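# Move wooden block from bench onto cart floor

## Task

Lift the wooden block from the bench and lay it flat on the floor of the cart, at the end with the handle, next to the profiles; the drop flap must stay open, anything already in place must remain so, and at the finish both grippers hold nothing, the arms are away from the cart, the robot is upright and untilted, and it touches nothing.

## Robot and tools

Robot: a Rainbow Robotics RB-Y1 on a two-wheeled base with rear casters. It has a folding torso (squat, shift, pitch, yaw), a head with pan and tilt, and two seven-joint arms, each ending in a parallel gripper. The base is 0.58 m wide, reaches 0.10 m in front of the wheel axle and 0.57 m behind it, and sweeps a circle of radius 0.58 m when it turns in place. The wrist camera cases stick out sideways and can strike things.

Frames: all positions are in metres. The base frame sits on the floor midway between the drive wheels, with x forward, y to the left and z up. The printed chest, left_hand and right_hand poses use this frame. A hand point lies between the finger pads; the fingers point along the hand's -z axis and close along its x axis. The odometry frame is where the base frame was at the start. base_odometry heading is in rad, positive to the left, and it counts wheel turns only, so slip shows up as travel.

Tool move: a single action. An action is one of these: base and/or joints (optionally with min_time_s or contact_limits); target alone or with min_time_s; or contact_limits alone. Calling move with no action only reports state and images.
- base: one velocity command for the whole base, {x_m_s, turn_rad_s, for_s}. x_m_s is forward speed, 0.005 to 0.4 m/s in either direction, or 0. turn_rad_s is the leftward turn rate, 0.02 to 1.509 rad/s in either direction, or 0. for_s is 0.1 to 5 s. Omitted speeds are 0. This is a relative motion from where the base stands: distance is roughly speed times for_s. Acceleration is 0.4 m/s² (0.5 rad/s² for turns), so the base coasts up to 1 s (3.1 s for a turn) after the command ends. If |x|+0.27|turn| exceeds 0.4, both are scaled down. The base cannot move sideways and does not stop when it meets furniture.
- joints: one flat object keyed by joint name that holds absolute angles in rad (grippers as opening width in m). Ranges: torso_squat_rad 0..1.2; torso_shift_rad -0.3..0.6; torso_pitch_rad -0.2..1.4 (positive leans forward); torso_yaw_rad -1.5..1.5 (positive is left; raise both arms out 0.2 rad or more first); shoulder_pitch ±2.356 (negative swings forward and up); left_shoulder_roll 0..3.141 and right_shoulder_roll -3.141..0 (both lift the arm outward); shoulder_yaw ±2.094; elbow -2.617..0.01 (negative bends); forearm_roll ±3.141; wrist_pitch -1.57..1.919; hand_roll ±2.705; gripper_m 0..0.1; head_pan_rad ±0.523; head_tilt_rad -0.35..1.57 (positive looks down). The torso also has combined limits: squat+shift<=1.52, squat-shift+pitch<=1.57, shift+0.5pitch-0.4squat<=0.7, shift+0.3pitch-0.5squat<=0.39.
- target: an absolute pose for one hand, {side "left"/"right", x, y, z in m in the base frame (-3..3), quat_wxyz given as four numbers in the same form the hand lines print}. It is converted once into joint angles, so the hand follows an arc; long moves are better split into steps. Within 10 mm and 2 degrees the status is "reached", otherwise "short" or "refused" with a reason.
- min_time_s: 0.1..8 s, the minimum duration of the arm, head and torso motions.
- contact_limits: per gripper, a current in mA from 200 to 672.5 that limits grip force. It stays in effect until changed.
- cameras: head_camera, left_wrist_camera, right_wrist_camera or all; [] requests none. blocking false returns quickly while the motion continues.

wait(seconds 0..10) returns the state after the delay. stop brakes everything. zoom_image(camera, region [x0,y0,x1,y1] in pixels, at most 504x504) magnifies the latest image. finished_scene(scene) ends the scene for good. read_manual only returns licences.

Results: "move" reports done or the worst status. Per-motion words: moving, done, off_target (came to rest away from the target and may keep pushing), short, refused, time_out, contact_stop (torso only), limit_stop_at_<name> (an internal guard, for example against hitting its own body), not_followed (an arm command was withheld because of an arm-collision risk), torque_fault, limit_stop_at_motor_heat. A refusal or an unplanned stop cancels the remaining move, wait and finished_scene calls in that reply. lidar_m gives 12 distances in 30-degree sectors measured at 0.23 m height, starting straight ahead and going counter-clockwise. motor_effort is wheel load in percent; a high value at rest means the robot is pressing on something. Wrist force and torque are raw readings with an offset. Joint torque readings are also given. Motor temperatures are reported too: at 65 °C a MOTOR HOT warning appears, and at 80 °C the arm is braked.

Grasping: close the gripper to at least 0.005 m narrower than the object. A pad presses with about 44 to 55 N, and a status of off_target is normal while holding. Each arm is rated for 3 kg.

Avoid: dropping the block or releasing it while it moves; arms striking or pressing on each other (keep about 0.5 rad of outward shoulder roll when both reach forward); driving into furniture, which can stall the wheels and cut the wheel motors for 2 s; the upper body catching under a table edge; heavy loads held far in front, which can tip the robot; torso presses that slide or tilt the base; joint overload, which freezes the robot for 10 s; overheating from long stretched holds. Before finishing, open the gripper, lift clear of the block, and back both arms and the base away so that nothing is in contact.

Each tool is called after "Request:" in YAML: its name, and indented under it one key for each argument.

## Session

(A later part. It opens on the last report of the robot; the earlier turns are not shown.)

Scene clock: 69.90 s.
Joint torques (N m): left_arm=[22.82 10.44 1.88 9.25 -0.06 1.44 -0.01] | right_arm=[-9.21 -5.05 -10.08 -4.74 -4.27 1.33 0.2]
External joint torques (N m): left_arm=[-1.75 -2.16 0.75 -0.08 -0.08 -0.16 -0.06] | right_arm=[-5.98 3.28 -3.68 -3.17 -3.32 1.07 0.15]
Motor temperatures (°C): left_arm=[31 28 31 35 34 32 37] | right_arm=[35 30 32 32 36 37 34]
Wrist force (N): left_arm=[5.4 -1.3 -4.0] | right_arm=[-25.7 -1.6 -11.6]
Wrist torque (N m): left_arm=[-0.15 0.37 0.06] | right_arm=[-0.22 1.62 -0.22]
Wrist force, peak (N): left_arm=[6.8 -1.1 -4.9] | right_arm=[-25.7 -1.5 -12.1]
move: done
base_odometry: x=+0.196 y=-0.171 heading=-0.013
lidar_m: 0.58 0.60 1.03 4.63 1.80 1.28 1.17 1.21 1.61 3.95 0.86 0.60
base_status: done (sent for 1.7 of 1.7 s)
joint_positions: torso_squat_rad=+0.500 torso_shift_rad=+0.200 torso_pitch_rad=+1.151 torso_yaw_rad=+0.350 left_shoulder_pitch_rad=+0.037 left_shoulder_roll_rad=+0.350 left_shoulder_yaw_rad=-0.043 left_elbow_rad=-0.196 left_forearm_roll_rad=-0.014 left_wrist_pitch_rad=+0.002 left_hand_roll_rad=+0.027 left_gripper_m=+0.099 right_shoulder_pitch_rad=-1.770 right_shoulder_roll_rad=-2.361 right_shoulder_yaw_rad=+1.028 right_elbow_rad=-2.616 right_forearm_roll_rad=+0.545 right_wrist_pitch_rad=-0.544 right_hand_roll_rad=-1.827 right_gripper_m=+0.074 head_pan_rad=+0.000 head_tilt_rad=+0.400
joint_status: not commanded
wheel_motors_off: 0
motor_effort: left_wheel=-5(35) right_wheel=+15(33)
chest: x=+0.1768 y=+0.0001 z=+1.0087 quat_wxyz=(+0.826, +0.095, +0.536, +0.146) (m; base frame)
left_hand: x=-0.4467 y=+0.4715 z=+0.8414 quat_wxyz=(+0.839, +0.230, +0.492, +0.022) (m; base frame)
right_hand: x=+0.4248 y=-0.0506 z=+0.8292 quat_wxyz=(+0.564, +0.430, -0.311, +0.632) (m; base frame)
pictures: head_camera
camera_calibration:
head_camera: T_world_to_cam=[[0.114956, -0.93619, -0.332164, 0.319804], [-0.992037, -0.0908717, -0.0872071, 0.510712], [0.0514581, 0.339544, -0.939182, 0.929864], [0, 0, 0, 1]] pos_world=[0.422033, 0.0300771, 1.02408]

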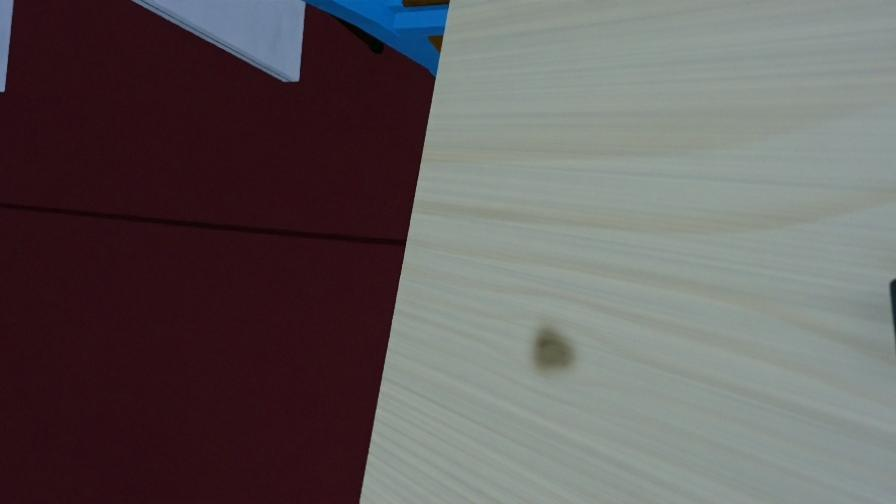

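Request:
move:
  base: {"x_m_s":0.25,"for_s":1.52}
  cameras: ["head_camera"]

Request:
move:
  target: {"side":"right","x":0.400,"y":-0.03,"z":0.70,"quat_wxyz":[0.612,0.354,-0.354,0.612]}
  min_time_s: 0.8
  cameras: ["head_camera"]

Scene clock: 74.33 s.
Joint torques (N m): left_arm=[22.8 10.44 2.09 9.09 -0.12 1.45 0.04] | right_arm=[-8.73 -5.06 -10.31 -4.76 -4.39 1.31 0.21]
External joint torques (N m): left_arm=[-1.77 -2.15 0.96 -0.24 -0.14 -0.16 -0.01] | right_arm=[-5.51 3.26 -3.91 -3.19 -3.44 1.04 0.16]
Motor temperatures (°C): left_arm=[31 28 31 36 34 32 37] | right_arm=[35 30 32 31 36 37 34]
Wrist force (N): left_arm=[6.5 -1.7 -3.6] | right_arm=[-25.6 -1.6 -11.2]
Wrist torque (N m): left_arm=[-0.01 0.54 0.03] | right_arm=[-0.22 1.54 -0.21]
Wrist force, peak (N): left_arm=[6.7 -2.5 -4.7] | right_arm=[-27.1 -3.4 -11.3]
move: done
base_odometry: x=+0.579 y=-0.176 heading=-0.013
lidar_m: 0.19 0.20 0.29 1.49 2.38 1.68 1.56 1.59 2.11 0.98 0.29 0.21
base_status: done (sent for 1.53 of 1.53 s)
joint_positions: torso_squat_rad=+0.500 torso_shift_rad=+0.200 torso_pitch_rad=+1.151 torso_yaw_rad=+0.350 left_shoulder_pitch_rad=+0.037 left_shoulder_roll_rad=+0.350 left_shoulder_yaw_rad=-0.043 left_elbow_rad=-0.196 left_forearm_roll_rad=-0.014 left_wrist_pitch_rad=+0.002 left_hand_roll_rad=+0.027 left_gripper_m=+0.099 right_shoulder_pitch_rad=-1.770 right_shoulder_roll_rad=-2.361 right_shoulder_yaw_rad=+1.028 right_elbow_rad=-2.616 right_forearm_roll_rad=+0.545 right_wrist_pitch_rad=-0.544 right_hand_roll_rad=-1.827 right_gripper_m=+0.074 head_pan_rad=+0.000 head_tilt_rad=+0.400
joint_status: not commanded
wheel_motors_off: 0
motor_effort: left_wheel=-2(25) right_wheel=+2(45)
chest: x=+0.1768 y=+0.0001 z=+1.0087 quat_wxyz=(+0.826, +0.095, +0.536, +0.146) (m; base frame)
left_hand: x=-0.4467 y=+0.4715 z=+0.8414 quat_wxyz=(+0.839, +0.230, +0.493, +0.022) (m; base frame)
right_hand: x=+0.4248 y=-0.0506 z=+0.8292 quat_wxyz=(+0.564, +0.430, -0.311, +0.632) (m; base frame)
pictures: head_camera
camera_calibration:
head_camera: T_world_to_cam=[[0.1149, -0.936186, -0.332195, 0.319818], [-0.992049, -0.0908532, -0.0870898, 0.51065], [0.0513512, 0.33956, -0.939181, 0.929849], [0, 0, 0, 1]] pos_world=[0.422094, 0.030063, 1.02401]

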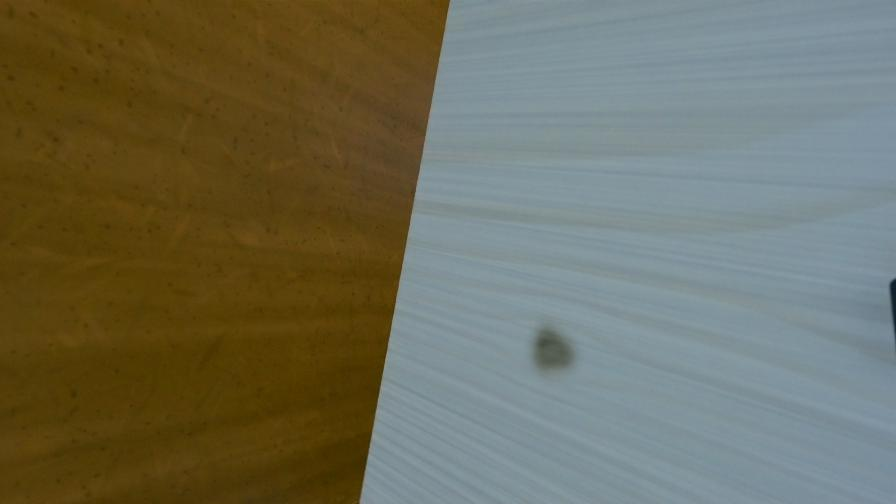

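Scene clock: 75.67 s.
Joint torques (N m): left_arm=[23.02 10.54 1.96 9.31 -0.08 1.5 0] | right_arm=[-9.28 -5.65 -9.16 -16.56 1.05 -1.27 -0.1]
External joint torques (N m): left_arm=[-1.55 -2.05 0.83 -0.02 -0.1 -0.11 -0.05] | right_arm=[-5.08 4.65 -4.65 -9.73 0.77 -1.04 -0.14]
Motor temperatures (°C): left_arm=[31 28 31 36 34 32 37] | right_arm=[35 30 32 31 36 37 34]
Wrist force (N): left_arm=[5.9 -1.7 -3.8] | right_arm=[-25.2 1.3 -12.6]
Wrist torque (N m): left_arm=[-0.09 0.44 0.05] | right_arm=[-0.06 1.55 -0.18]
Wrist force, peak (N): left_arm=[6.5 -1.2 -5.1] | right_arm=[-31.0 -1.8 -12.6]
move: done
base_odometry: x=+0.579 y=-0.176 heading=-0.013
lidar_m: 0.18 0.20 0.29 1.49 2.37 1.68 1.55 1.60 2.12 0.98 0.29 0.20
base_status: not commanded
joint_positions: torso_squat_rad=+0.500 torso_shift_rad=+0.200 torso_pitch_rad=+1.151 torso_yaw_rad=+0.350 left_shoulder_pitch_rad=+0.037 left_shoulder_roll_rad=+0.350 left_shoulder_yaw_rad=-0.043 left_elbow_rad=-0.196 left_forearm_roll_rad=-0.014 left_wrist_pitch_rad=+0.002 left_hand_roll_rad=+0.027 left_gripper_m=+0.099 right_shoulder_pitch_rad=-1.136 right_shoulder_roll_rad=-2.095 right_shoulder_yaw_rad=+1.122 right_elbow_rad=-2.603 right_forearm_roll_rad=+0.683 right_wrist_pitch_rad=+0.142 right_hand_roll_rad=-1.365 right_gripper_m=+0.074 head_pan_rad=+0.000 head_tilt_rad=+0.400
joint_status: all done
wheel_motors_off: 0
motor_effort: left_wheel=-2(4) right_wheel=+4(5)
chest: x=+0.1768 y=+0.0001 z=+1.0087 quat_wxyz=(+0.826, +0.095, +0.536, +0.146) (m; base frame)
left_hand: x=-0.4467 y=+0.4715 z=+0.8414 quat_wxyz=(+0.839, +0.230, +0.493, +0.022) (m; base frame)
right_hand: x=+0.4001 y=-0.0312 z=+0.6986 quat_wxyz=(+0.611, +0.357, -0.358, +0.609) (m; base frame)
right_hand_status: reached (checked arc, planned for 1.0 s): 2 mm and 0.7 deg off.
pictures: head_camera
camera_calibration:
head_camera: T_world_to_cam=[[0.114911, -0.936182, -0.332202, 0.319827], [-0.992044, -0.0908402, -0.0871559, 0.510678], [0.0514165, 0.339575, -0.939173, 0.929849], [0, 0, 0, 1]] pos_world=[0.422055, 0.0300535, 1.02404]

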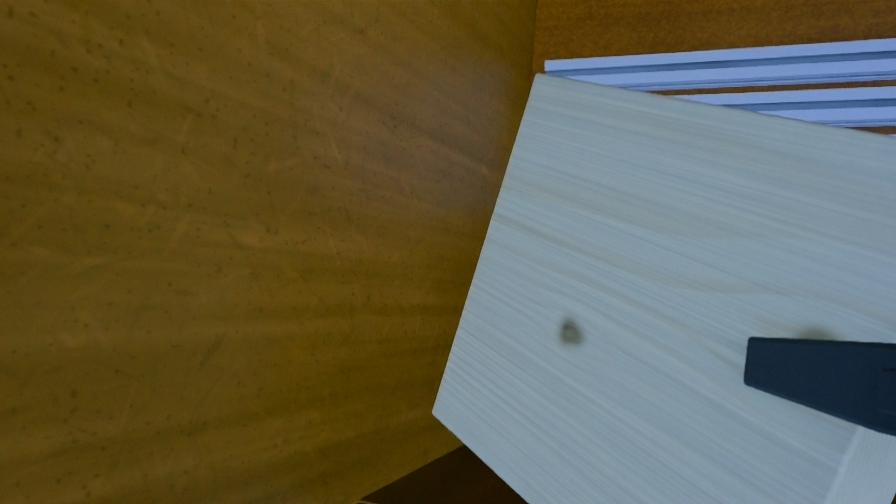

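Request:
move:
  base: {"turn_rad_s":0.2,"for_s":0.3}
  cameras: []

Request:
move:
  target: {"side":"right","x":0.385,"y":0.02,"z":0.52,"quat_wxyz":[0.612,0.354,-0.354,0.612]}
  min_time_s: 1
  cameras: ["head_camera"]

Scene clock: 79.70 s.
Joint torques (N m): left_arm=[22.82 10.42 2.35 9.22 -0.06 1.45 0.06] | right_arm=[-9.56 -5.76 -8.98 -16.21 1.14 -1.41 -0.13]
External joint torques (N m): left_arm=[-1.75 -2.17 1.22 -0.11 -0.08 -0.16 0.01] | right_arm=[-5.36 4.54 -4.47 -9.38 0.86 -1.06 -0.17]
Motor temperatures (°C): left_arm=[31 28 31 36 34 32 37] | right_arm=[34 30 32 32 36 37 34]
Wrist force (N): left_arm=[5.8 -2.1 -4.1] | right_arm=[-24.6 1.1 -12.7]
Wrist torque (N m): left_arm=[0.00 0.47 0.07] | right_arm=[0.05 1.49 -0.21]
Wrist force, peak (N): left_arm=[6.6 -1.6 -4.9] | right_arm=[-25.7 0.9 -12.6]
move: done
base_odometry: x=+0.579 y=-0.176 heading=+0.031
lidar_m: 0.18 0.21 0.29 1.51 2.27 1.66 1.55 1.61 2.22 0.82 0.29 0.20
base_status: done (sent for 0.3 of 0.3 s)
joint_positions: torso_squat_rad=+0.500 torso_shift_rad=+0.200 torso_pitch_rad=+1.151 torso_yaw_rad=+0.350 left_shoulder_pitch_rad=+0.037 left_shoulder_roll_rad=+0.350 left_shoulder_yaw_rad=-0.043 left_elbow_rad=-0.196 left_forearm_roll_rad=-0.014 left_wrist_pitch_rad=+0.002 left_hand_roll_rad=+0.027 left_gripper_m=+0.099 right_shoulder_pitch_rad=-1.136 right_shoulder_roll_rad=-2.095 right_shoulder_yaw_rad=+1.122 right_elbow_rad=-2.603 right_forearm_roll_rad=+0.683 right_wrist_pitch_rad=+0.142 right_hand_roll_rad=-1.365 right_gripper_m=+0.074 head_pan_rad=+0.000 head_tilt_rad=+0.400
joint_status: not commanded
wheel_motors_off: 0
motor_effort: left_wheel=-19(37) right_wheel=+13(37)
chest: x=+0.1768 y=+0.0001 z=+1.0087 quat_wxyz=(+0.826, +0.095, +0.536, +0.146) (m; base frame)
left_hand: x=-0.4467 y=+0.4715 z=+0.8414 quat_wxyz=(+0.839, +0.230, +0.493, +0.022) (m; base frame)
right_hand: x=+0.4001 y=-0.0312 z=+0.6986 quat_wxyz=(+0.611, +0.357, -0.358, +0.609) (m; base frame)
pictures: none
No camera images: "cameras" was empty.

Scene clock: 81.13 s.
Joint torques (N m): left_arm=[23.32 10.88 1.93 9.37 0.11 1.53 0.03] | right_arm=[-2.72 1.51 -1.18 -19.89 0.27 -5.79 0.1]
External joint torques (N m): left_arm=[-1.25 -1.71 0.81 0.05 0.09 -0.08 -0.02] | right_arm=[1.75 8.23 2.66 -12.17 0.15 -5.22 0.05]
Motor temperatures (°C): left_arm=[31 28 31 36 34 32 37] | right_arm=[34 30 32 32 36 37 34]
Wrist force (N): left_arm=[6.4 -1.8 -4.0] | right_arm=[-22.0 -12.7 -11.3]
Wrist torque (N m): left_arm=[-0.03 0.50 0.05] | right_arm=[-0.08 1.56 0.02]
Wrist force, peak (N): left_arm=[7.3 -1.8 -3.8] | right_arm=[-11.2 -48.1 9.7]
move: done
base_odometry: x=+0.579 y=-0.176 heading=+0.031
lidar_m: 0.17 0.21 0.28 1.48 2.25 1.65 1.55 1.60 2.21 0.82 0.28 0.20
base_status: not commanded
joint_positions: torso_squat_rad=+0.500 torso_shift_rad=+0.200 torso_pitch_rad=+1.151 torso_yaw_rad=+0.350 left_shoulder_pitch_rad=+0.037 left_shoulder_roll_rad=+0.350 left_shoulder_yaw_rad=-0.043 left_elbow_rad=-0.196 left_forearm_roll_rad=-0.014 left_wrist_pitch_rad=+0.002 left_hand_roll_rad=+0.027 left_gripper_m=+0.099 right_shoulder_pitch_rad=-1.025 right_shoulder_roll_rad=-1.453 right_shoulder_yaw_rad=+1.152 right_elbow_rad=-1.932 right_forearm_roll_rad=+0.833 right_wrist_pitch_rad=+0.033 right_hand_roll_rad=-1.209 right_gripper_m=+0.074 head_pan_rad=+0.000 head_tilt_rad=+0.400
joint_status: all done
wheel_motors_off: 0
motor_effort: left_wheel=-22(37) right_wheel=+8(25)
chest: x=+0.1767 y=+0.0001 z=+1.0088 quat_wxyz=(+0.826, +0.095, +0.536, +0.146) (m; base frame)
left_hand: x=-0.4466 y=+0.4715 z=+0.8412 quat_wxyz=(+0.839, +0.230, +0.492, +0.022) (m; base frame)
right_hand: x=+0.3869 y=+0.0182 z=+0.5188 quat_wxyz=(+0.614, +0.350, -0.352, +0.614) (m; base frame)
right_hand_status: reached (checked arc, planned for 1.0 s): 3 mm and 0.6 deg off.
pictures: head_camera
camera_calibration:
head_camera: T_world_to_cam=[[0.114959, -0.936205, -0.332122, 0.319748], [-0.99202, -0.0907709, -0.0875028, 0.510964], [0.0517735, 0.339531, -0.939169, 0.929885], [0, 0, 0, 1]] pos_world=[0.421985, 0.0300056, 1.02423]

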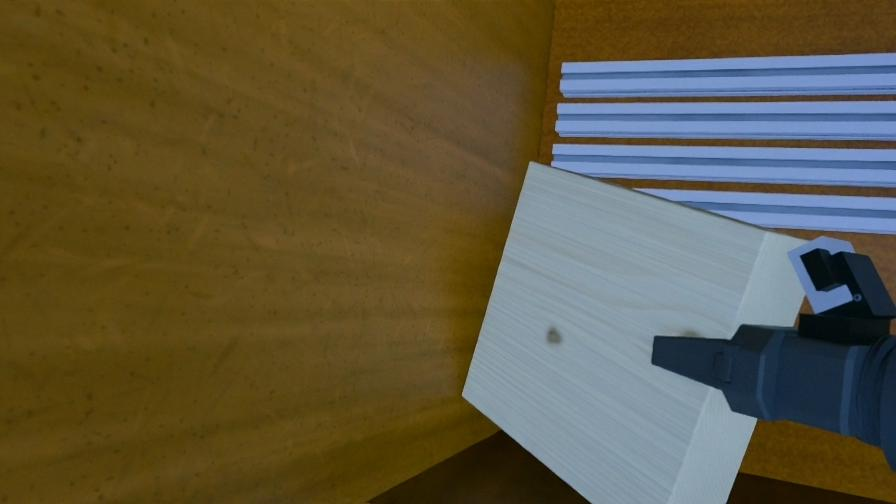

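Request:
move:
  target: {"side":"right","x":0.39,"y":-0.025,"z":0.51,"quat_wxyz":[0.583,0.409,-0.301,0.634]}
  min_time_s: 0.7
  cameras: []

Request:
move:
  target: {"side":"right","x":0.39,"y":-0.02,"z":0.427,"quat_wxyz":[0.583,0.409,-0.301,0.634]}
  min_time_s: 0.9
  cameras: ["head_camera"]

Scene clock: 89.13 s.
Joint torques (N m): left_arm=[23.11 10.84 1.87 9.23 -0.06 1.49 -0.03] | right_arm=[-7.22 -4.56 -6.4 -16.71 -2.04 -4.29 0.18]
External joint torques (N m): left_arm=[-1.46 -1.75 0.75 -0.09 -0.09 -0.12 -0.08] | right_arm=[-2.68 4.32 -2.03 -10.22 -1.62 -3.39 0.14]
Motor temperatures (°C): left_arm=[31 28 31 36 34 32 37] | right_arm=[34 30 32 32 36 37 34]
Wrist force (N): left_arm=[6.2 -1.0 -4.5] | right_arm=[-24.0 -1.9 -13.7]
Wrist torque (N m): left_arm=[-0.14 0.46 0.04] | right_arm=[-0.22 1.49 -0.20]
Wrist force, peak (N): left_arm=[7.1 -1.4 -5.1] | right_arm=[-23.1 -25.3 -20.9]
move: done
base_odometry: x=+0.579 y=-0.176 heading=+0.031
lidar_m: 0.18 0.19 0.27 1.50 2.28 1.65 1.55 1.62 2.21 0.81 0.28 0.18
base_status: not commanded
joint_positions: torso_squat_rad=+0.500 torso_shift_rad=+0.200 torso_pitch_rad=+1.151 torso_yaw_rad=+0.350 left_shoulder_pitch_rad=+0.037 left_shoulder_roll_rad=+0.350 left_shoulder_yaw_rad=-0.043 left_elbow_rad=-0.196 left_forearm_roll_rad=-0.014 left_wrist_pitch_rad=+0.002 left_hand_roll_rad=+0.027 left_gripper_m=+0.099 right_shoulder_pitch_rad=-0.947 right_shoulder_roll_rad=-1.515 right_shoulder_yaw_rad=+0.984 right_elbow_rad=-1.795 right_forearm_roll_rad=+0.704 right_wrist_pitch_rad=-0.341 right_hand_roll_rad=-1.114 right_gripper_m=+0.074 head_pan_rad=+0.000 head_tilt_rad=+0.400
joint_status: all done
wheel_motors_off: 0
motor_effort: left_wheel=-21(23) right_wheel=+12(13)
chest: x=+0.1768 y=+0.0001 z=+1.0087 quat_wxyz=(+0.826, +0.095, +0.536, +0.146) (m; base frame)
left_hand: x=-0.4467 y=+0.4715 z=+0.8413 quat_wxyz=(+0.839, +0.230, +0.492, +0.022) (m; base frame)
right_hand: x=+0.3905 y=-0.0264 z=+0.5088 quat_wxyz=(+0.585, +0.406, -0.298, +0.636) (m; base frame)
right_hand_status: reached (checked arc, planned for 0.7 s): 2 mm and 0.6 deg off.
pictures: none
No camera images: "cameras" was empty.

Scene clock: 90.37 s.
Joint torques (N m): left_arm=[22.73 10.47 1.8 9.36 0.01 1.35 0.01] | right_arm=[3.19 -0.09 2.67 -8.18 -0.92 -4.57 -1.85]
External joint torques (N m): left_arm=[-1.83 -2.13 0.68 0.04 -0.01 -0.25 -0.04] | right_arm=[7.78 6.93 6.18 -2.59 -0.35 -3.39 -1.9]
Motor temperatures (°C): left_arm=[31 28 31 36 34 32 37] | right_arm=[34 30 32 32 36 37 34]
Wrist force (N): left_arm=[6.3 -1.6 -4.2] | right_arm=[-9.7 -15.0 3.4]
Wrist torque (N m): left_arm=[-0.09 0.48 0.06] | right_arm=[-0.77 -0.94 1.41]
Wrist force, peak (N): left_arm=[6.7 -1.7 -4.6] | right_arm=[-27.3 -2.6 -11.0]
move: done
base_odometry: x=+0.579 y=-0.176 heading=+0.031
lidar_m: 0.18 0.20 0.28 1.50 2.26 1.65 1.55 1.61 2.20 0.81 0.27 0.19
base_status: not commanded
joint_positions: torso_squat_rad=+0.500 torso_shift_rad=+0.200 torso_pitch_rad=+1.150 torso_yaw_rad=+0.350 left_shoulder_pitch_rad=+0.037 left_shoulder_roll_rad=+0.350 left_shoulder_yaw_rad=-0.043 left_elbow_rad=-0.196 left_forearm_roll_rad=-0.014 left_wrist_pitch_rad=+0.002 left_hand_roll_rad=+0.027 left_gripper_m=+0.099 right_shoulder_pitch_rad=-0.970 right_shoulder_roll_rad=-1.230 right_shoulder_yaw_rad=+0.938 right_elbow_rad=-1.333 right_forearm_roll_rad=+0.659 right_wrist_pitch_rad=-0.552 right_hand_roll_rad=-0.894 right_gripper_m=+0.076 head_pan_rad=+0.000 head_tilt_rad=+0.400
joint_status: all done
wheel_motors_off: 0
motor_effort: left_wheel=-23(25) right_wheel=+11(21)
chest: x=+0.1764 y=+0.0000 z=+1.0091 quat_wxyz=(+0.827, +0.095, +0.535, +0.146) (m; base frame)
left_hand: x=-0.4468 y=+0.4715 z=+0.8410 quat_wxyz=(+0.839, +0.230, +0.492, +0.022) (m; base frame)
right_hand: x=+0.3924 y=-0.0207 z=+0.4282 quat_wxyz=(+0.585, +0.404, -0.301, +0.635) (m; base frame)
right_hand_status: reached (checked arc, planned for 0.9 s): 3 mm and 0.6 deg off.
pictures: head_camera
camera_calibration:
head_camera: T_world_to_cam=[[0.115241, -0.936196, -0.332049, 0.319732], [-0.99194, -0.0907298, -0.0884535, 0.511589], [0.0526831, 0.339566, -0.939106, 0.929953], [0, 0, 0, 1]] pos_world=[0.421627, 0.0299672, 1.02474]

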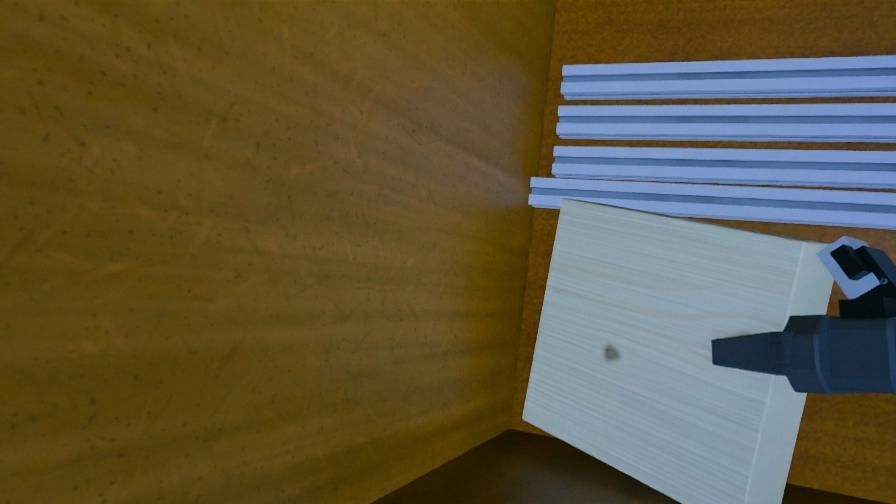

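Request:
move:
  target: {"side":"right","x":0.394,"y":-0.02,"z":0.428,"quat_wxyz":[0.572,0.428,-0.281,0.64]}
  min_time_s: 0.4
  cameras: []

Request:
move:
  joints: {"right_gripper_m":0.1}
  cameras: []

Request:
move:
  target: {"side":"right","x":0.395,"y":-0.025,"z":0.372,"quat_wxyz":[0.572,0.428,-0.281,0.64]}
  min_time_s: 0.9
  cameras: ["head_camera"]

Request:
move:
  target: {"side":"right","x":0.404,"y":-0.1,"z":0.415,"quat_wxyz":[0.572,0.428,-0.281,0.64]}
  min_time_s: 0.9
  cameras: ["head_camera"]

Scene clock: 94.10 s.
Joint torques (N m): left_arm=[22.73 10.82 2.29 9.34 -0.06 1.39 0] | right_arm=[-0.19 -3.22 1.25 -2.95 -1.28 -1.06 -3.35]
External joint torques (N m): left_arm=[-1.82 -1.79 1.16 0.02 -0.09 -0.22 -0.05] | right_arm=[5.1 3.88 4.88 2.39 -0.62 0.22 -3.39]
Motor temperatures (°C): left_arm=[31 28 31 36 34 32 37] | right_arm=[34 30 32 32 36 37 34]
Wrist force (N): left_arm=[6.7 -1.7 -4.7] | right_arm=[-1.0 1.9 9.5]
Wrist torque (N m): left_arm=[-0.06 0.56 0.02] | right_arm=[-2.83 -2.36 3.29]
Wrist force, peak (N): left_arm=[7.0 -1.4 -4.4] | right_arm=[-4.0 9.7 23.2]
move: done
base_odometry: x=+0.579 y=-0.176 heading=+0.030
lidar_m: 0.18 0.19 0.29 1.49 2.27 1.66 1.56 1.61 2.20 0.81 0.28 0.20
base_status: not commanded
joint_positions: torso_squat_rad=+0.500 torso_shift_rad=+0.200 torso_pitch_rad=+1.149 torso_yaw_rad=+0.350 left_shoulder_pitch_rad=+0.037 left_shoulder_roll_rad=+0.350 left_shoulder_yaw_rad=-0.043 left_elbow_rad=-0.196 left_forearm_roll_rad=-0.014 left_wrist_pitch_rad=+0.002 left_hand_roll_rad=+0.027 left_gripper_m=+0.099 right_shoulder_pitch_rad=-1.038 right_shoulder_roll_rad=-1.224 right_shoulder_yaw_rad=+0.980 right_elbow_rad=-1.277 right_forearm_roll_rad=+0.680 right_wrist_pitch_rad=-0.632 right_hand_roll_rad=-0.940 right_gripper_m=+0.077 head_pan_rad=+0.000 head_tilt_rad=+0.400
joint_status: all done
wheel_motors_off: 0
motor_effort: left_wheel=-24(25) right_wheel=+18(21)
chest: x=+0.1763 y=+0.0000 z=+1.0092 quat_wxyz=(+0.827, +0.095, +0.535, +0.146) (m; base frame)
left_hand: x=-0.4469 y=+0.4715 z=+0.8409 quat_wxyz=(+0.840, +0.230, +0.492, +0.022) (m; base frame)
right_hand: x=+0.3958 y=-0.0208 z=+0.4288 quat_wxyz=(+0.574, +0.424, -0.284, +0.641) (m; base frame)
right_hand_status: reached (checked arc, planned for 0.4 s): 2 mm and 0.6 deg off.
pictures: none
No camera images: "cameras" was empty.

Scene clock: 94.83 s.
Joint torques (N m): left_arm=[22.56 10.7 1.78 9.12 0.01 1.48 0.09] | right_arm=[-5.05 -3.63 -2.23 -8.66 -1.26 -2.51 -0.41]
External joint torques (N m): left_arm=[-2 -1.9 0.65 -0.2 -0.02 -0.13 0.04] | right_arm=[0.28 3.46 1.46 -3.35 -0.6 -1.33 -0.46]
Motor temperatures (°C): left_arm=[31 28 31 36 34 32 37] | right_arm=[34 30 32 32 36 37 34]
Wrist force (N): left_arm=[6.6 -1.3 -3.8] | right_arm=[-13.5 -0.8 -0.3]
Wrist torque (N m): left_arm=[-0.10 0.53 0.04] | right_arm=[-0.55 -0.61 -0.13]
Wrist force, peak (N): left_arm=[6.4 -1.7 -4.7] | right_arm=[-13.7 -5.7 -2.2]
move: done
base_odometry: x=+0.579 y=-0.176 heading=+0.031
lidar_m: 0.18 0.19 0.28 1.49 2.25 1.66 1.56 1.61 2.20 0.82 0.27 0.20
base_status: not commanded
joint_positions: torso_squat_rad=+0.500 torso_shift_rad=+0.200 torso_pitch_rad=+1.150 torso_yaw_rad=+0.350 left_shoulder_pitch_rad=+0.037 left_shoulder_roll_rad=+0.350 left_shoulder_yaw_rad=-0.043 left_elbow_rad=-0.196 left_forearm_roll_rad=-0.014 left_wrist_pitch_rad=+0.002 left_hand_roll_rad=+0.027 left_gripper_m=+0.099 right_shoulder_pitch_rad=-1.037 right_shoulder_roll_rad=-1.224 right_shoulder_yaw_rad=+0.981 right_elbow_rad=-1.275 right_forearm_roll_rad=+0.681 right_wrist_pitch_rad=-0.632 right_hand_roll_rad=-0.941 right_gripper_m=+0.099 head_pan_rad=+0.000 head_tilt_rad=+0.400
joint_status: all done
wheel_motors_off: 0
motor_effort: left_wheel=-21(23) right_wheel=+14(19)
chest: x=+0.1765 y=+0.0000 z=+1.0089 quat_wxyz=(+0.826, +0.095, +0.536, +0.146) (m; base frame)
left_hand: x=-0.4468 y=+0.4715 z=+0.8412 quat_wxyz=(+0.839, +0.230, +0.492, +0.022) (m; base frame)
right_hand: x=+0.3947 y=-0.0215 z=+0.4276 quat_wxyz=(+0.575, +0.424, -0.282, +0.640) (m; base frame)
pictures: none
No camera images: "cameras" was empty.

Scene clock: 96.20 s.
Joint torques (N m): left_arm=[22.45 10.78 1.96 9.16 0.01 1.38 0.13] | right_arm=[-7.6 -2.01 -3.71 -6.98 -1.79 -3.39 -0.26]
External joint torques (N m): left_arm=[-2.11 -1.81 0.84 -0.16 -0.02 -0.22 0.08] | right_arm=[-1.72 3.25 -1.22 -3.33 -1.1 -1.98 -0.3]
Motor temperatures (°C): left_arm=[31 28 31 36 34 32 37] | right_arm=[34 30 32 32 36 37 34]
Wrist force (N): left_arm=[6.0 -0.9 -4.6] | right_arm=[-15.0 0.0 -6.9]
Wrist torque (N m): left_arm=[-0.16 0.46 0.05] | right_arm=[-0.19 -0.20 -0.12]
Wrist force, peak (N): left_arm=[6.5 -1.1 -4.8] | right_arm=[-25.2 -12.4 5.4]
move: done
base_odometry: x=+0.579 y=-0.176 heading=+0.031
lidar_m: 0.18 0.20 0.27 1.51 2.28 1.65 1.55 1.62 2.21 0.83 0.26 0.19
base_status: not commanded
joint_positions: torso_squat_rad=+0.500 torso_shift_rad=+0.200 torso_pitch_rad=+1.150 torso_yaw_rad=+0.350 left_shoulder_pitch_rad=+0.037 left_shoulder_roll_rad=+0.350 left_shoulder_yaw_rad=-0.043 left_elbow_rad=-0.196 left_forearm_roll_rad=-0.014 left_wrist_pitch_rad=+0.002 left_hand_roll_rad=+0.027 left_gripper_m=+0.099 right_shoulder_pitch_rad=-1.120 right_shoulder_roll_rad=-0.983 right_shoulder_yaw_rad=+0.955 right_elbow_rad=-0.773 right_forearm_roll_rad=+0.649 right_wrist_pitch_rad=-0.861 right_hand_roll_rad=-0.736 right_gripper_m=+0.099 head_pan_rad=+0.000 head_tilt_rad=+0.400
joint_status: all done
wheel_motors_off: 0
motor_effort: left_wheel=-19(22) right_wheel=+13(17)
chest: x=+0.1766 y=+0.0001 z=+1.0089 quat_wxyz=(+0.826, +0.095, +0.536, +0.146) (m; base frame)
left_hand: x=-0.4468 y=+0.4715 z=+0.8412 quat_wxyz=(+0.839, +0.230, +0.492, +0.022) (m; base frame)
right_hand: x=+0.3945 y=-0.0256 z=+0.3722 quat_wxyz=(+0.575, +0.424, -0.279, +0.641) (m; base frame)
right_hand_status: reached (checked arc, planned for 0.9 s): 1 mm and 0.6 deg off.
pictures: head_camera
camera_calibration:
head_camera: T_world_to_cam=[[0.115098, -0.936173, -0.332165, 0.319818], [-0.991993, -0.0908271, -0.0877462, 0.511066], [0.0519761, 0.339604, -0.939131, 0.929888], [0, 0, 0, 1]] pos_world=[0.421832, 0.0300298, 1.02436]

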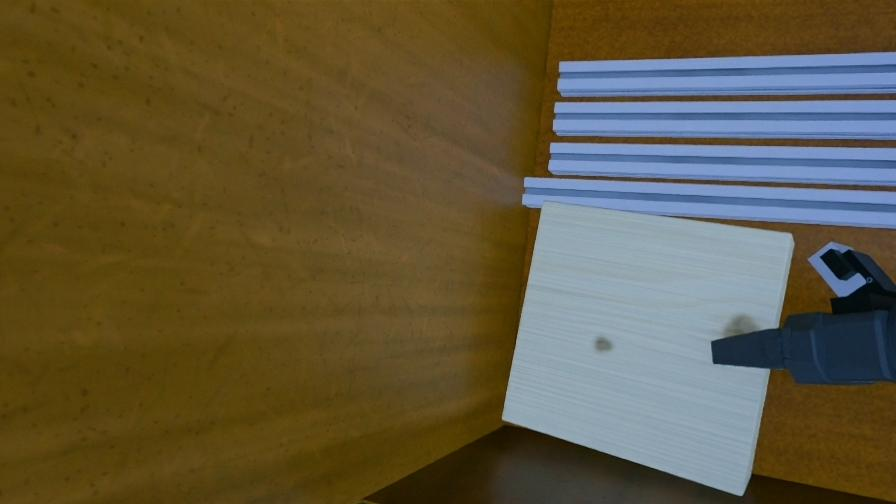

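Scene clock: 97.43 s.
Joint torques (N m): left_arm=[22.75 11 1.92 9.19 -0.17 1.46 0.12] | right_arm=[-3.19 -10.58 -4.99 -3.99 -0.98 -1.42 -0.09]
External joint torques (N m): left_arm=[-1.81 -1.6 0.79 -0.13 -0.2 -0.15 0.07] | right_arm=[0.97 -0.65 -1.54 -0.61 -0.26 -0.01 -0.14]
Motor temperatures (°C): left_arm=[31 28 31 36 34 32 37] | right_arm=[34 30 32 32 36 37 34]
Wrist force (N): left_arm=[5.7 -1.1 -4.2] | right_arm=[-5.8 1.3 -1.9]
Wrist torque (N m): left_arm=[-0.07 0.46 0.03] | right_arm=[-0.20 -0.26 -0.12]
Wrist force, peak (N): left_arm=[7.0 -1.9 -4.4] | right_arm=[-16.0 0.4 -6.1]
move: done
base_odometry: x=+0.579 y=-0.176 heading=+0.031
lidar_m: 0.19 0.20 0.28 1.50 2.25 1.65 1.54 1.62 2.22 0.81 0.27 0.18
base_status: not commanded
joint_positions: torso_squat_rad=+0.500 torso_shift_rad=+0.200 torso_pitch_rad=+1.150 torso_yaw_rad=+0.350 left_shoulder_pitch_rad=+0.037 left_shoulder_roll_rad=+0.350 left_shoulder_yaw_rad=-0.043 left_elbow_rad=-0.196 left_forearm_roll_rad=-0.014 left_wrist_pitch_rad=+0.002 left_hand_roll_rad=+0.027 left_gripper_m=+0.099 right_shoulder_pitch_rad=-0.973 right_shoulder_roll_rad=-1.269 right_shoulder_yaw_rad=+0.898 right_elbow_rad=-1.063 right_forearm_roll_rad=+0.557 right_wrist_pitch_rad=-0.884 right_hand_roll_rad=-0.747 right_gripper_m=+0.099 head_pan_rad=+0.000 head_tilt_rad=+0.400
joint_status: all done
wheel_motors_off: 0
motor_effort: left_wheel=-19(19) right_wheel=+15(16)
chest: x=+0.1765 y=+0.0001 z=+1.0089 quat_wxyz=(+0.826, +0.095, +0.536, +0.146) (m; base frame)
left_hand: x=-0.4468 y=+0.4715 z=+0.8412 quat_wxyz=(+0.839, +0.230, +0.492, +0.022) (m; base frame)
right_hand: x=+0.4040 y=-0.0999 z=+0.4151 quat_wxyz=(+0.572, +0.429, -0.281, +0.640) (m; base frame)
right_hand_status: reached (checked arc, planned for 0.9 s): 0 mm and 0.1 deg off.
pictures: head_camera
camera_calibration:
head_camera: T_world_to_cam=[[0.115139, -0.93617, -0.332156, 0.319821], [-0.991983, -0.0908312, -0.0878575, 0.511137], [0.0520794, 0.339609, -0.939124, 0.9299], [0, 0, 0, 1]] pos_world=[0.421787, 0.0300315, 1.02443]

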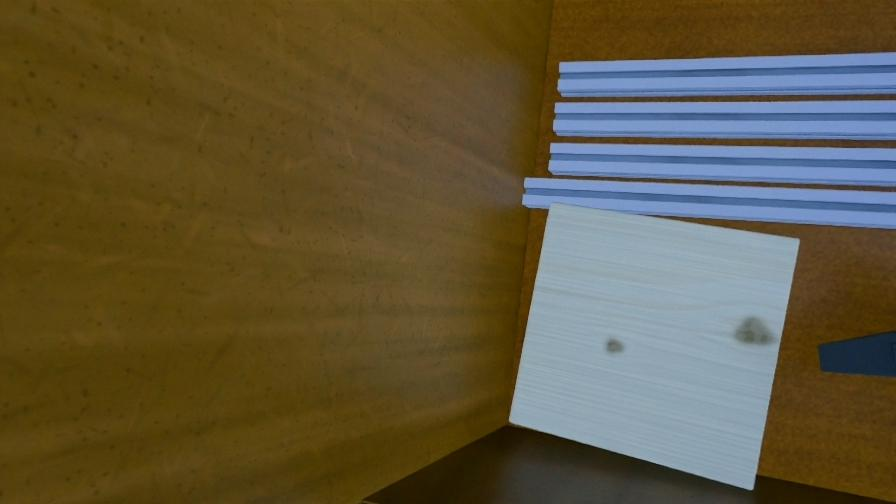

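Request:
move:
  target: {"side":"right","x":0.4,"y":-0.1,"z":0.76,"quat_wxyz":[0.572,0.428,-0.281,0.64]}
  min_time_s: 1.3
  cameras: ["head_camera"]

Request:
move:
  base: {"x_m_s":-0.35,"for_s":1.4}
  cameras: ["head_camera"]

Request:
finished_scene:
  scene: 2

Scene clock: 101.17 s.
Joint torques (N m): left_arm=[22.81 10.7 2.17 9.17 -0.05 1.39 0.03] | right_arm=[-5.36 -11.85 -3.37 -2.87 -0.41 -1.48 -0.21]
External joint torques (N m): left_arm=[-1.75 -1.9 1.04 -0.15 -0.08 -0.22 -0.02] | right_arm=[-1.3 0.07 1.19 -0.04 -0.01 -0.08 -0.26]
Motor temperatures (°C): left_arm=[31 28 31 36 34 32 37] | right_arm=[34 30 32 32 36 37 34]
Wrist force (N): left_arm=[5.8 -1.4 -3.8] | right_arm=[-5.3 0.8 -1.9]
Wrist torque (N m): left_arm=[-0.13 0.41 0.03] | right_arm=[-0.17 -0.19 -0.11]
Wrist force, peak (N): left_arm=[6.9 -1.3 -4.7] | right_arm=[-6.1 1.7 -2.4]
move: done
base_odometry: x=+0.579 y=-0.176 heading=+0.031
lidar_m: 0.18 0.20 0.28 1.48 2.25 1.65 1.55 1.61 2.20 0.81 0.25 0.19
base_status: not commanded
joint_positions: torso_squat_rad=+0.500 torso_shift_rad=+0.200 torso_pitch_rad=+1.150 torso_yaw_rad=+0.350 left_shoulder_pitch_rad=+0.037 left_shoulder_roll_rad=+0.350 left_shoulder_yaw_rad=-0.043 left_elbow_rad=-0.196 left_forearm_roll_rad=-0.014 left_wrist_pitch_rad=+0.002 left_hand_roll_rad=+0.027 left_gripper_m=+0.099 right_shoulder_pitch_rad=-1.166 right_shoulder_roll_rad=-2.557 right_shoulder_yaw_rad=+1.032 right_elbow_rad=-2.532 right_forearm_roll_rad=-0.148 right_wrist_pitch_rad=-0.529 right_hand_roll_rad=-0.751 right_gripper_m=+0.099 head_pan_rad=+0.000 head_tilt_rad=+0.400
joint_status: all done
wheel_motors_off: 0
motor_effort: left_wheel=-18(19) right_wheel=+14(17)
chest: x=+0.1765 y=+0.0001 z=+1.0089 quat_wxyz=(+0.826, +0.095, +0.536, +0.146) (m; base frame)
left_hand: x=-0.4469 y=+0.4715 z=+0.8412 quat_wxyz=(+0.839, +0.230, +0.492, +0.022) (m; base frame)
right_hand: x=+0.4000 y=-0.0998 z=+0.7601 quat_wxyz=(+0.572, +0.429, -0.280, +0.641) (m; base frame)
right_hand_status: reached (checked arc, planned for 1.8 s): 0 mm and 0.1 deg off.
pictures: head_camera
camera_calibration:
head_camera: T_world_to_cam=[[0.11517, -0.936182, -0.332113, 0.319795], [-0.991974, -0.0908304, -0.0879572, 0.511198], [0.052178, 0.339578, -0.939129, 0.92992], [0, 0, 0, 1]] pos_world=[0.421743, 0.0300379, 1.02449]

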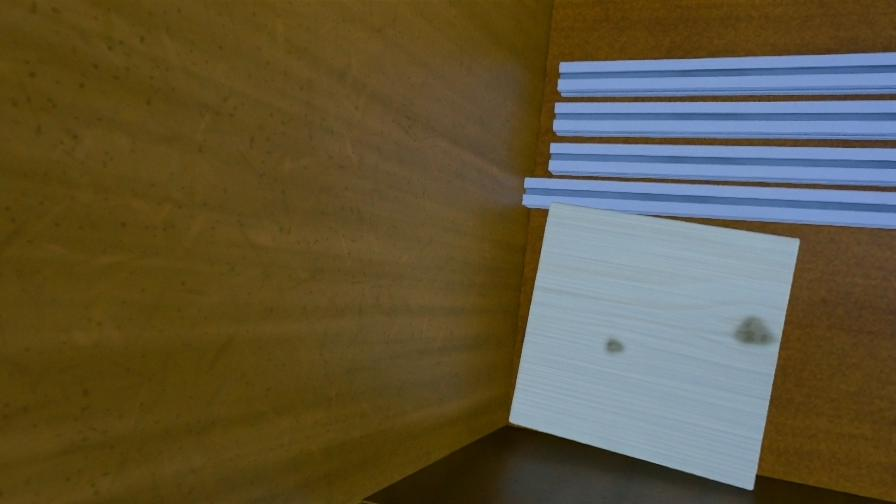

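Scene clock: 103.90 s.
Joint torques (N m): left_arm=[22.64 10.57 1.95 9.27 -0.02 1.41 -0.02] | right_arm=[-5.91 -11.97 -4.01 -2.93 -0.35 -1.44 -0.07]
External joint torques (N m): left_arm=[-1.92 -2.02 0.82 -0.05 -0.05 -0.2 -0.07] | right_arm=[-1.85 -0.05 0.55 -0.1 0.05 -0.04 -0.12]
Motor temperatures (°C): left_arm=[32 28 31 36 34 32 37] | right_arm=[34 30 32 32 36 37 34]
Wrist force (N): left_arm=[5.7 -1.3 -3.5] | right_arm=[-5.5 1.3 -1.7]
Wrist torque (N m): left_arm=[-0.11 0.44 0.01] | right_arm=[-0.24 -0.26 -0.14]
Wrist force, peak (N): left_arm=[7.3 -1.6 -4.6] | right_arm=[-6.0 0.6 -2.2]
move: done
base_odometry: x=+0.089 y=-0.191 heading=+0.031
lidar_m: 0.67 0.70 1.68 4.26 1.56 1.14 1.05 1.11 1.52 4.18 0.98 0.71
base_status: done (sent for 1.4 of 1.4 s)
joint_positions: torso_squat_rad=+0.500 torso_shift_rad=+0.200 torso_pitch_rad=+1.150 torso_yaw_rad=+0.350 left_shoulder_pitch_rad=+0.037 left_shoulder_roll_rad=+0.350 left_shoulder_yaw_rad=-0.043 left_elbow_rad=-0.196 left_forearm_roll_rad=-0.014 left_wrist_pitch_rad=+0.002 left_hand_roll_rad=+0.027 left_gripper_m=+0.099 right_shoulder_pitch_rad=-1.166 right_shoulder_roll_rad=-2.557 right_shoulder_yaw_rad=+1.032 right_elbow_rad=-2.532 right_forearm_roll_rad=-0.148 right_wrist_pitch_rad=-0.529 right_hand_roll_rad=-0.751 right_gripper_m=+0.099 head_pan_rad=+0.000 head_tilt_rad=+0.400
joint_status: not commanded
wheel_motors_off: 0
motor_effort: left_wheel=+2(47) right_wheel=-1(22)
chest: x=+0.1765 y=+0.0001 z=+1.0090 quat_wxyz=(+0.826, +0.095, +0.536, +0.146) (m; base frame)
left_hand: x=-0.4469 y=+0.4715 z=+0.8412 quat_wxyz=(+0.839, +0.230, +0.492, +0.022) (m; base frame)
right_hand: x=+0.4000 y=-0.0998 z=+0.7601 quat_wxyz=(+0.572, +0.428, -0.280, +0.641) (m; base frame)
pictures: head_camera
camera_calibration:
head_camera: T_world_to_cam=[[0.115196, -0.936177, -0.332118, 0.319804], [-0.991967, -0.0908273, -0.0880417, 0.511253], [0.0522572, 0.339593, -0.93912, 0.929918], [0, 0, 0, 1]] pos_world=[0.421711, 0.0300352, 1.02453]

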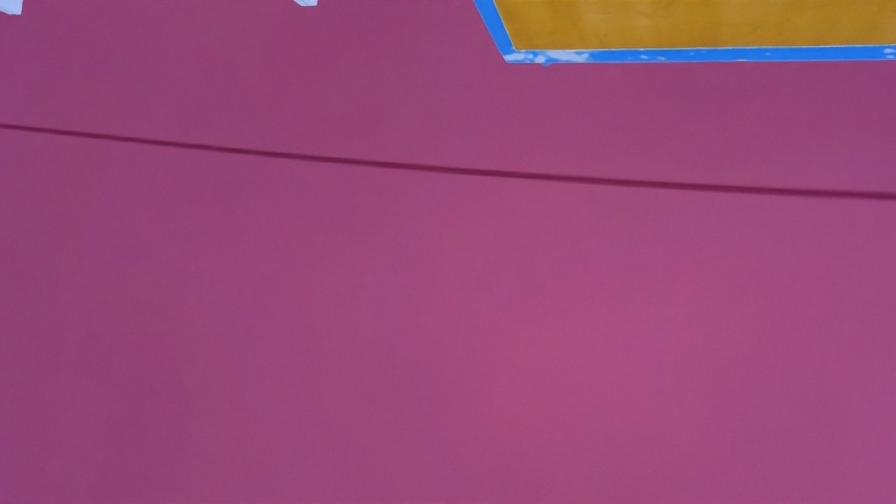

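The scene is finished: the task was done.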